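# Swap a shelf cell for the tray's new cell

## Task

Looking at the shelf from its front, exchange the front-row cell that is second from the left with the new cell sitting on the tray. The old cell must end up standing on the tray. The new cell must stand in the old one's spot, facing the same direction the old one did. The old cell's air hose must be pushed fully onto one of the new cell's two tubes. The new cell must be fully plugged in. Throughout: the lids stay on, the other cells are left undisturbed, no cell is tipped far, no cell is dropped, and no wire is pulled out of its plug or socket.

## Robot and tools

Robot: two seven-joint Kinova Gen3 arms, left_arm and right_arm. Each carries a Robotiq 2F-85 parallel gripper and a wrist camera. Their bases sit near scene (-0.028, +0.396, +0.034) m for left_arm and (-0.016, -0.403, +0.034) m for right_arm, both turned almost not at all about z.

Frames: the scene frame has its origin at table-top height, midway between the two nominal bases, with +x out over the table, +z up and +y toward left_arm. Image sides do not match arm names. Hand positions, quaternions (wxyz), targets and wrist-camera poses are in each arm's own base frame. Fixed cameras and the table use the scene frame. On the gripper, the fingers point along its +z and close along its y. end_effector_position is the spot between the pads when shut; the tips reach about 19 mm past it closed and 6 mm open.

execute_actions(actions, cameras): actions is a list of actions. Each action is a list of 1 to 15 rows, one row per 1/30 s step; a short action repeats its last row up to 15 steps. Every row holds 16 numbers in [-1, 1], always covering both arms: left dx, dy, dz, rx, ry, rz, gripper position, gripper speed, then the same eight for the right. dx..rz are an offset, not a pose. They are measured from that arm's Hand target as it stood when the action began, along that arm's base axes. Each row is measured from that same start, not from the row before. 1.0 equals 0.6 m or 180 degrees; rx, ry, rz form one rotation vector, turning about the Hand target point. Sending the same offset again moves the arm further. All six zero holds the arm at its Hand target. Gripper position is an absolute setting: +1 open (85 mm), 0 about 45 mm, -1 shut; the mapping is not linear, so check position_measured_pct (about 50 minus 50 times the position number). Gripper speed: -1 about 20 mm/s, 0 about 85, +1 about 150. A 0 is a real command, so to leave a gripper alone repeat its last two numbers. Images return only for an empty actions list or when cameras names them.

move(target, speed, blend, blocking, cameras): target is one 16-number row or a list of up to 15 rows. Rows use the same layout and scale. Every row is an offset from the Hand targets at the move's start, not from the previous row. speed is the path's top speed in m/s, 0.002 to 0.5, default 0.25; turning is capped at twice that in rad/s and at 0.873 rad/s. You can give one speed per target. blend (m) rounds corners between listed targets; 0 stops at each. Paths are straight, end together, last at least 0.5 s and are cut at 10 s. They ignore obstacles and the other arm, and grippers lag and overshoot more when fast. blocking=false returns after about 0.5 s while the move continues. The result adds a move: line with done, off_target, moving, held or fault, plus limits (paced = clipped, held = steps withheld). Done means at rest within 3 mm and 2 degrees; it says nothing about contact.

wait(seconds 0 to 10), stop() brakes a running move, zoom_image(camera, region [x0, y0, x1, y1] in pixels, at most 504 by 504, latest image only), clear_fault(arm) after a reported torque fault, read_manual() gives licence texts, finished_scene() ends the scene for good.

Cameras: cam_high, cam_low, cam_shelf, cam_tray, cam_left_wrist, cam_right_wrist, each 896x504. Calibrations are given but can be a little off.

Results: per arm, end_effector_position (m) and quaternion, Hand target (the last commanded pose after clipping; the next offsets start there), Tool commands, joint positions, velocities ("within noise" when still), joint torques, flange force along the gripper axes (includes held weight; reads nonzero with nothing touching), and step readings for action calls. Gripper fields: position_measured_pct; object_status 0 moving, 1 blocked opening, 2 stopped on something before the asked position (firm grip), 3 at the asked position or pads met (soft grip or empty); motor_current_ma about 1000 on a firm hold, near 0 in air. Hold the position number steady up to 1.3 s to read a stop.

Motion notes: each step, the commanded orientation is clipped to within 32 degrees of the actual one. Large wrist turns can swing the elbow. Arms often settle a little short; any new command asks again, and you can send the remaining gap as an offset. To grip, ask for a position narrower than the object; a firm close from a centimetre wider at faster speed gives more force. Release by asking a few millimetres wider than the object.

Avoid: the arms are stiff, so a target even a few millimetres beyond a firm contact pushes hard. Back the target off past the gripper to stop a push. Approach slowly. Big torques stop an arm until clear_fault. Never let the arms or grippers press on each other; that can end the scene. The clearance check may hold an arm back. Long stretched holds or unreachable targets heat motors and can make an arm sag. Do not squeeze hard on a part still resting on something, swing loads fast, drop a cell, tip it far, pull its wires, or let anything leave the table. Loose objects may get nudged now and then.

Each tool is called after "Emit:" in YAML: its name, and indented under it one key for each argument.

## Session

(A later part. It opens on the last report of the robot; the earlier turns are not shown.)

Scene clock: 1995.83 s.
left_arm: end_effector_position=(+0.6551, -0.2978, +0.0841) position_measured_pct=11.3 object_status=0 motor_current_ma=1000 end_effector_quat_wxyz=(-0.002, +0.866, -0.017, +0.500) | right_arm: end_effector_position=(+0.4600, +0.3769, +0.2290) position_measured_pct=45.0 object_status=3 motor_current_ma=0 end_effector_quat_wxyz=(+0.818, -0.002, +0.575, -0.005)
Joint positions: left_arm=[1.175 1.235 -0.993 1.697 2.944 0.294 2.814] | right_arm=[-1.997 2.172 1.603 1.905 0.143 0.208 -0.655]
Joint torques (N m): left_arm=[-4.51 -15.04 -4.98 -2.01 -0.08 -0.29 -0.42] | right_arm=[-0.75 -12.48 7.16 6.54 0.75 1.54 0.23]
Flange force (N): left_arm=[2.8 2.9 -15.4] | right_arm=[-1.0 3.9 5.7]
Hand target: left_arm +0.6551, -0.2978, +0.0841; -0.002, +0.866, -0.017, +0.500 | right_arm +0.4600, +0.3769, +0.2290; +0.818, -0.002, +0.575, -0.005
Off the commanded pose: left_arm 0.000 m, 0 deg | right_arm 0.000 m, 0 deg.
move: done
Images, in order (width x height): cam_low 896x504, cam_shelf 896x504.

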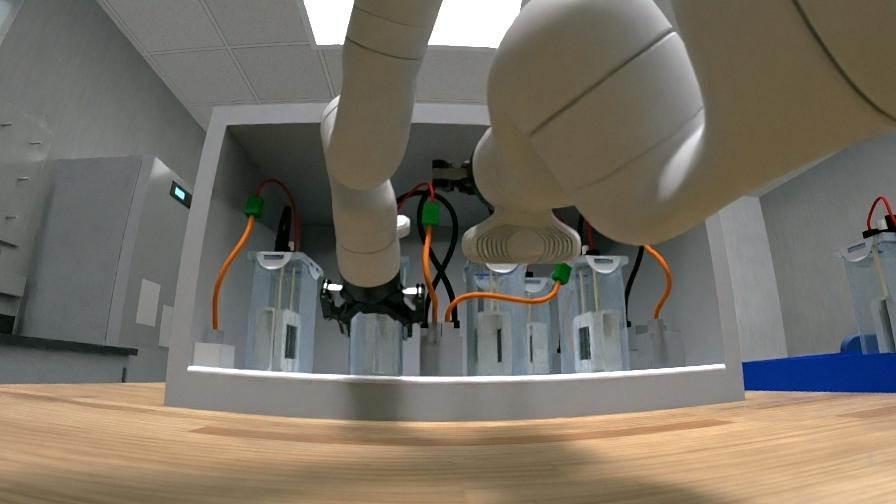

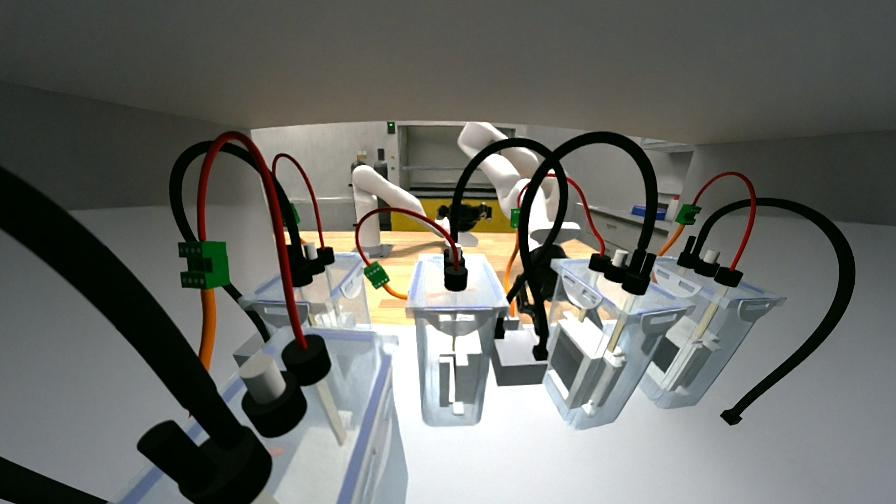

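Emit:
move:
  target: [-0.015,0.0,0,0,0,0,0.6,-1,0,0,0,0,0,0,0.1,-1]
  speed: 0.015
  cameras: ["cam_low", "cam_shelf"]

Emit:
zoom_image:
  camera: "cam_shelf"
  region: [480, 220, 720, 440]

Scene clock: 1998.23 s.
left_arm: end_effector_position=(+0.6461, -0.2978, +0.0841) position_measured_pct=11.3 object_status=2 motor_current_ma=1000 end_effector_quat_wxyz=(-0.002, +0.866, -0.017, +0.500) | right_arm: end_effector_position=(+0.4600, +0.3769, +0.2290) position_measured_pct=45.0 object_status=3 motor_current_ma=0 end_effector_quat_wxyz=(+0.818, -0.002, +0.575, -0.005)
Joint positions: left_arm=[1.197 1.234 -1 1.723 2.953 0.304 2.815] | right_arm=[-1.997 2.172 1.603 1.905 0.143 0.208 -0.655]
Joint torques (N m): left_arm=[-0.61 -16.8 -4.48 -0.93 -0.2 -0.12 -0.54] | right_arm=[-0.75 -12.52 7.12 6.5 0.77 1.57 0.21]
Flange force (N): left_arm=[4.4 2.1 -2.6] | right_arm=[-1.0 3.7 5.8]
Hand target: left_arm +0.6461, -0.2978, +0.0841; -0.002, +0.866, -0.017, +0.500 | right_arm +0.4600, +0.3769, +0.2290; +0.818, -0.002, +0.575, -0.005
Off the commanded pose: left_arm 0.000 m, 0 deg | right_arm 0.000 m, 0 deg.
move: done
Images, in order (width x height): cam_low 896x504, cam_shelf 896x504.

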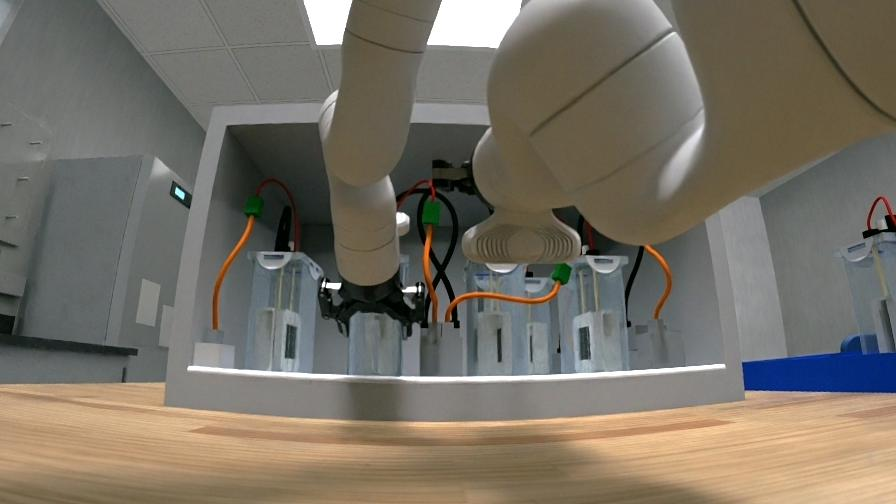

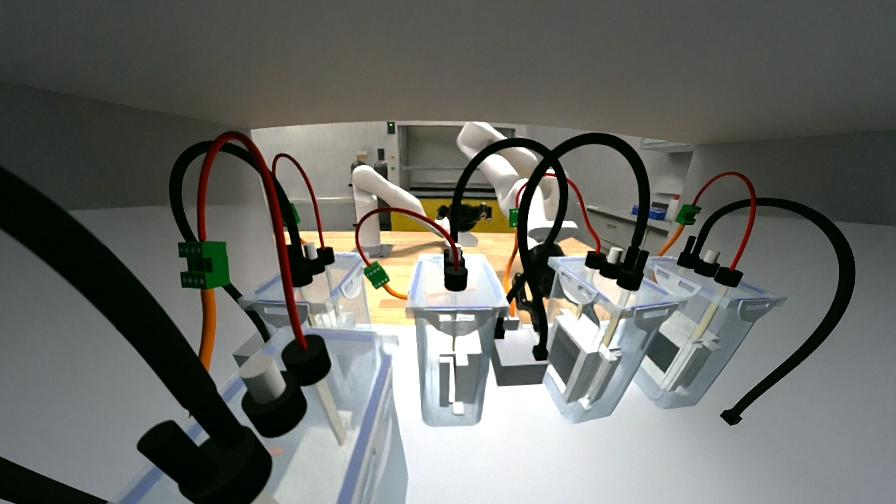

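Scaled by 2.100 from the camera's 896x504 image, which has a finer 1280x720 frame.

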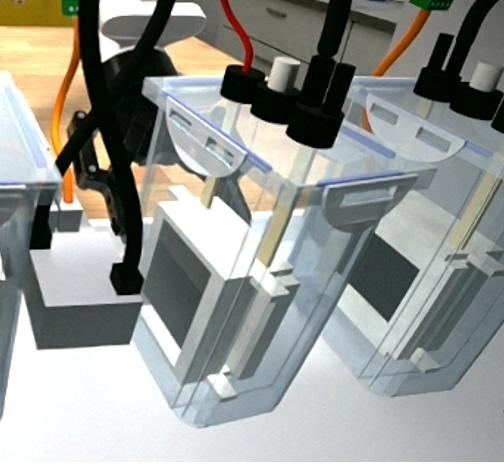

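Emit:
move:
  target: [0,0,0,0,0,0,1,-1,0,0,0,0,0,0,0.1,-1]
  cameras: ["cam_shelf", "cam_high"]

Emit:
zoom_image:
  camera: "cam_shelf"
  region: [560, 230, 700, 330]

Emit:
zoom_image:
  camera: "cam_shelf"
  region: [480, 290, 700, 440]

Scene clock: 2012.27 s.
left_arm: end_effector_position=(+0.6461, -0.2978, +0.0841) position_measured_pct=0.0 object_status=3 motor_current_ma=0 end_effector_quat_wxyz=(-0.002, +0.866, -0.017, +0.500) | right_arm: end_effector_position=(+0.4600, +0.3769, +0.2290) position_measured_pct=45.0 object_status=3 motor_current_ma=0 end_effector_quat_wxyz=(+0.818, -0.002, +0.575, -0.005)
Joint positions: left_arm=[1.197 1.234 -1 1.723 2.953 0.304 2.815] | right_arm=[-1.997 2.172 1.603 1.905 0.143 0.208 -0.655]
Joint torques (N m): left_arm=[-2.28 -20.19 -8.2 -3.07 0.57 0.6 -0.25] | right_arm=[-0.73 -12.5 7.12 6.58 0.76 1.56 0.24]
Flange force (N): left_arm=[-3.1 2.7 -4.4] | right_arm=[-0.9 3.9 5.8]
Hand target: left_arm +0.6461, -0.2978, +0.0841; -0.002, +0.866, -0.017, +0.500 | right_arm +0.4600, +0.3769, +0.2290; +0.818, -0.002, +0.575, -0.005
Off the commanded pose: left_arm 0.000 m, 0 deg | right_arm 0.000 m, 0 deg.
move: done
Images, in order (width x height): cam_high 896x504, cam_shelf 896x504.

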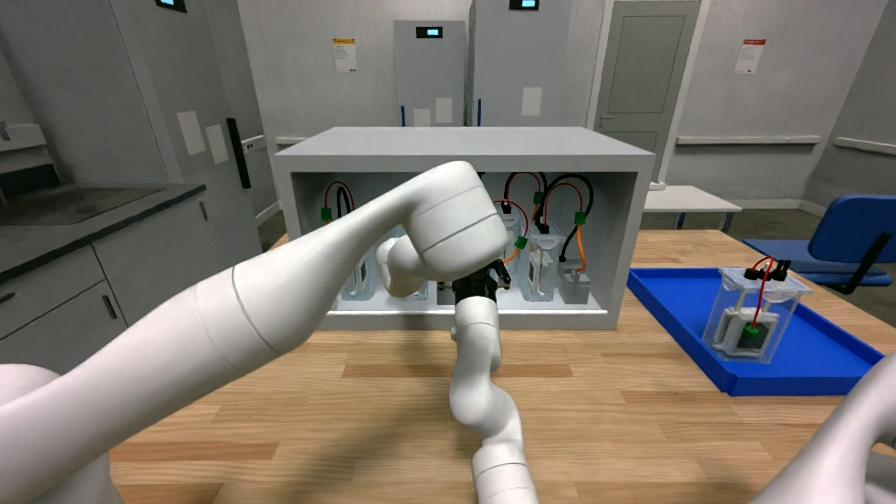

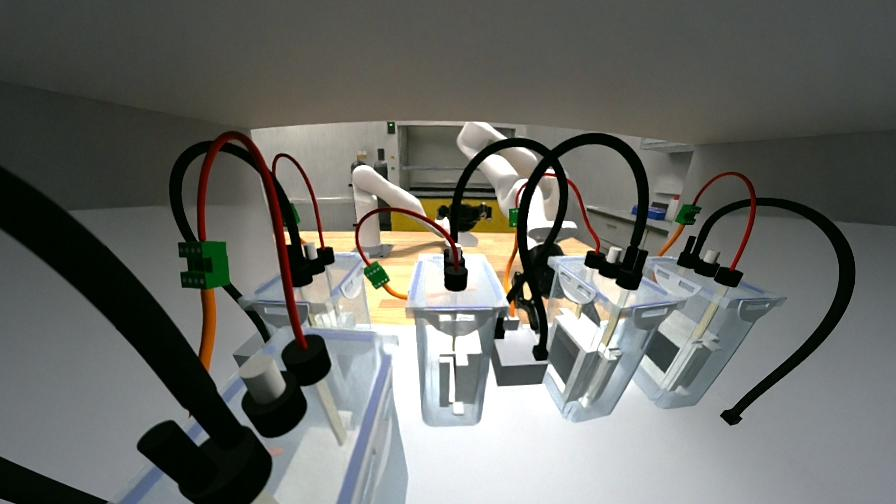

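Scaled by 3.600 from the camera's 896x504 image, which has a finer 1280x720 frame.

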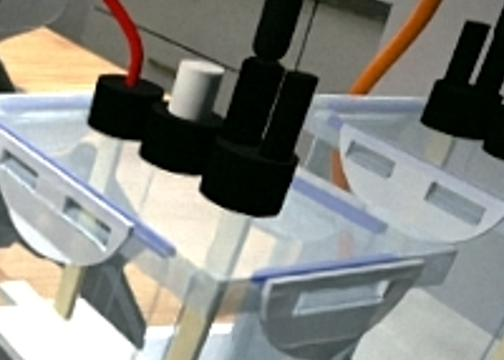

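Scaled by 2.291 from the camera's 896x504 image, which has a finer 1280x720 frame.

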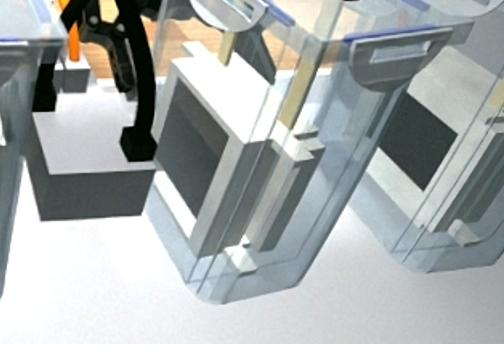

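Emit:
move:
  target:
    - [-0.1,0,0,0,0,0,1,-1,0,0,0,0,0,0,0.1,-1]
    - [-0.327,0,0,0,0,0,1,-1,0,0,0,0,0,0,0.1,-1]
    - [-0.327,0,0.41,0,0,0,1,-1,0,0,0,0,0,0,0.1,-1]
  speed: [0.03,0.12,0.15]
  blend: [0,0.02,0]
  cameras: ["all"]

Scene clock: 2019.47 s.
left_arm: end_effector_position=(+0.4502, -0.2975, +0.1195) position_measured_pct=0.0 object_status=3 motor_current_ma=0 end_effector_quat_wxyz=(-0.002, +0.866, -0.017, +0.500) | right_arm: end_effector_position=(+0.4600, +0.3769, +0.2290) position_measured_pct=45.0 object_status=3 motor_current_ma=0 end_effector_quat_wxyz=(+0.818, -0.002, +0.575, -0.005)
Joint positions: left_arm=[1.698 1.145 -1.135 2.183 3.101 0.314 2.825] | right_arm=[-1.997 2.172 1.603 1.905 0.143 0.208 -0.655]
Joint torques (N m): left_arm=[-2.29 -14.53 -7.31 -1.58 0.64 0.59 -0.28] | right_arm=[-0.75 -12.48 7.11 6.56 0.76 1.57 0.25]
Flange force (N): left_arm=[-1.2 3.1 -6.8] | right_arm=[-1.0 3.9 5.9]
Hand target: left_arm +0.4502, -0.2975, +0.1194; -0.002, +0.866, -0.017, +0.500 (not the last commanded pose) | right_arm +0.4600, +0.3769, +0.2290; +0.818, -0.002, +0.575, -0.005
Off the commanded pose: left_arm 0.211 m, 0 deg | right_arm 0.000 m, 0 deg.
move: held (left_arm; a check stopped the path); path passed 2 of 3 targets; limits=held
pose unreachable (left arm): on one or more control steps of this call, first in action 0 (counted from 0), this arm could not follow its commanded pose, so it was not sent that pose on those steps. It may still have moved: this result reports where it is.
cause: moving toward the commanded pose would bring a part of the arm too close to another arm (this arm's gripper and the right arm's gripper, 15 mm apart when this arm was first held).
camera_calibration:
cam_left_wrist: T_world_to_cam=[[-0.0249018, -0.999544, 0.0170668, -0.294737], [-0.509182, -0.00200996, -0.860656, 0.38834], [0.860298, -0.030122, -0.5089, -0.191608], [0, 0, 0, 1]] pos_world=[0.355236, -0.299594, 0.241748]
cam_right_wrist: T_world_to_cam=[[-0.00812047, 0.999805, -0.0180173, -0.372334], [-0.332626, 0.0142912, 0.942951, -0.0129032], [0.943024, 0.0136502, 0.332445, -0.366397], [0, 0, 0, 1]] pos_world=[0.338205, 0.377447, 0.127265]

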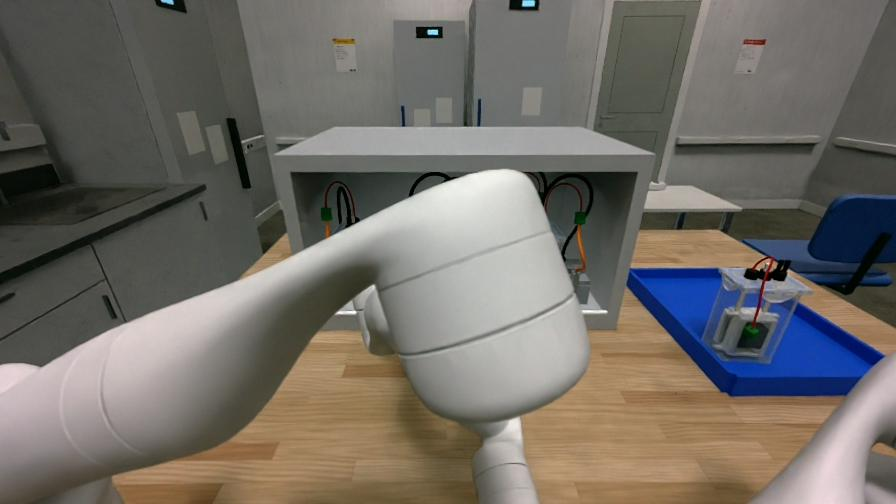

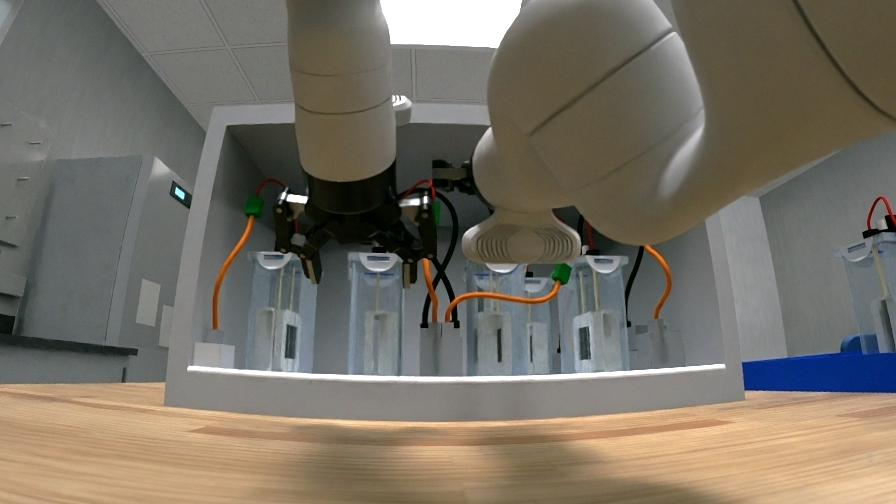

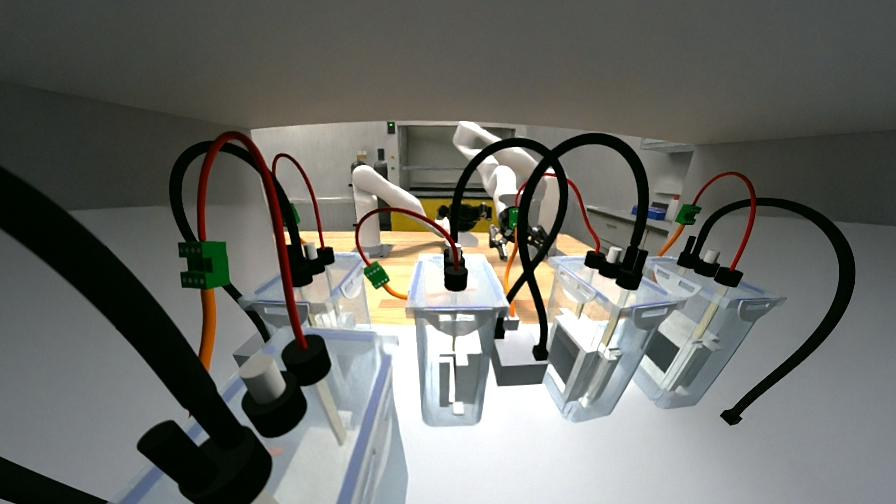

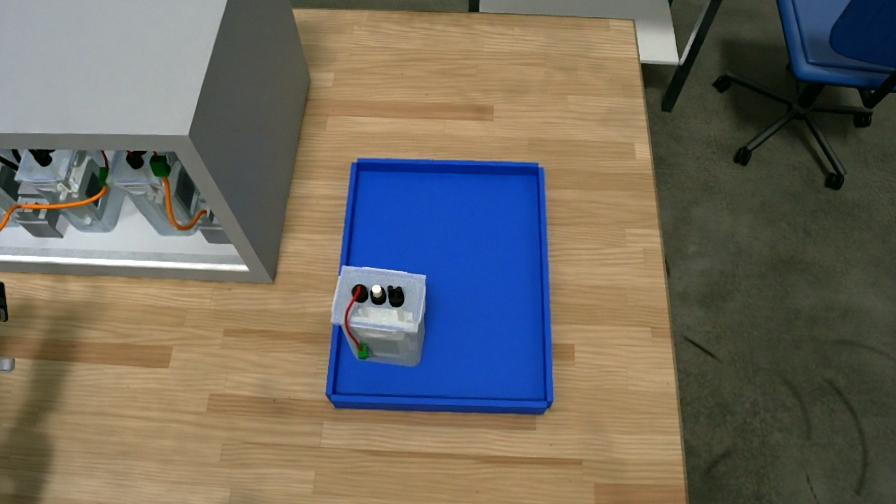

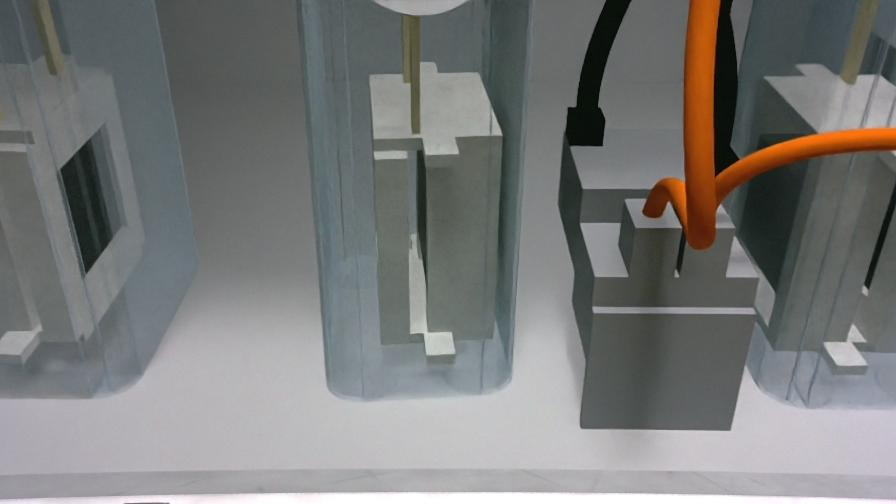

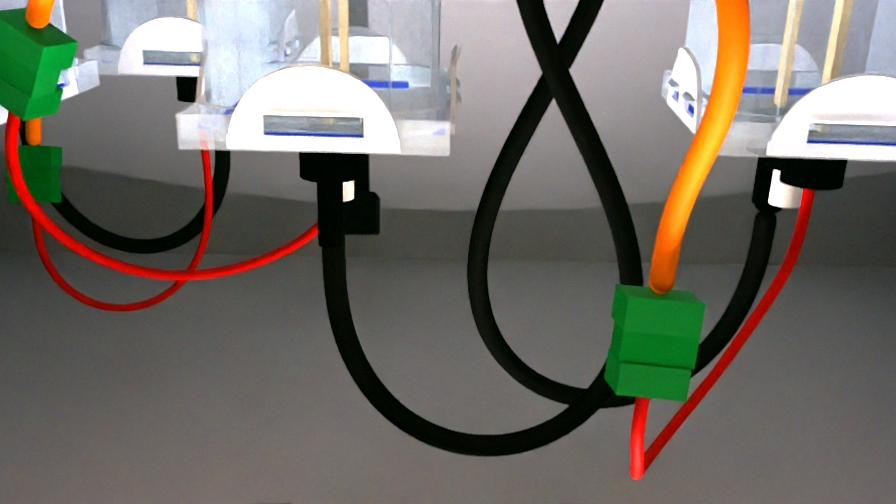

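Emit:
finished_scene:

The scene is finished: the task was done.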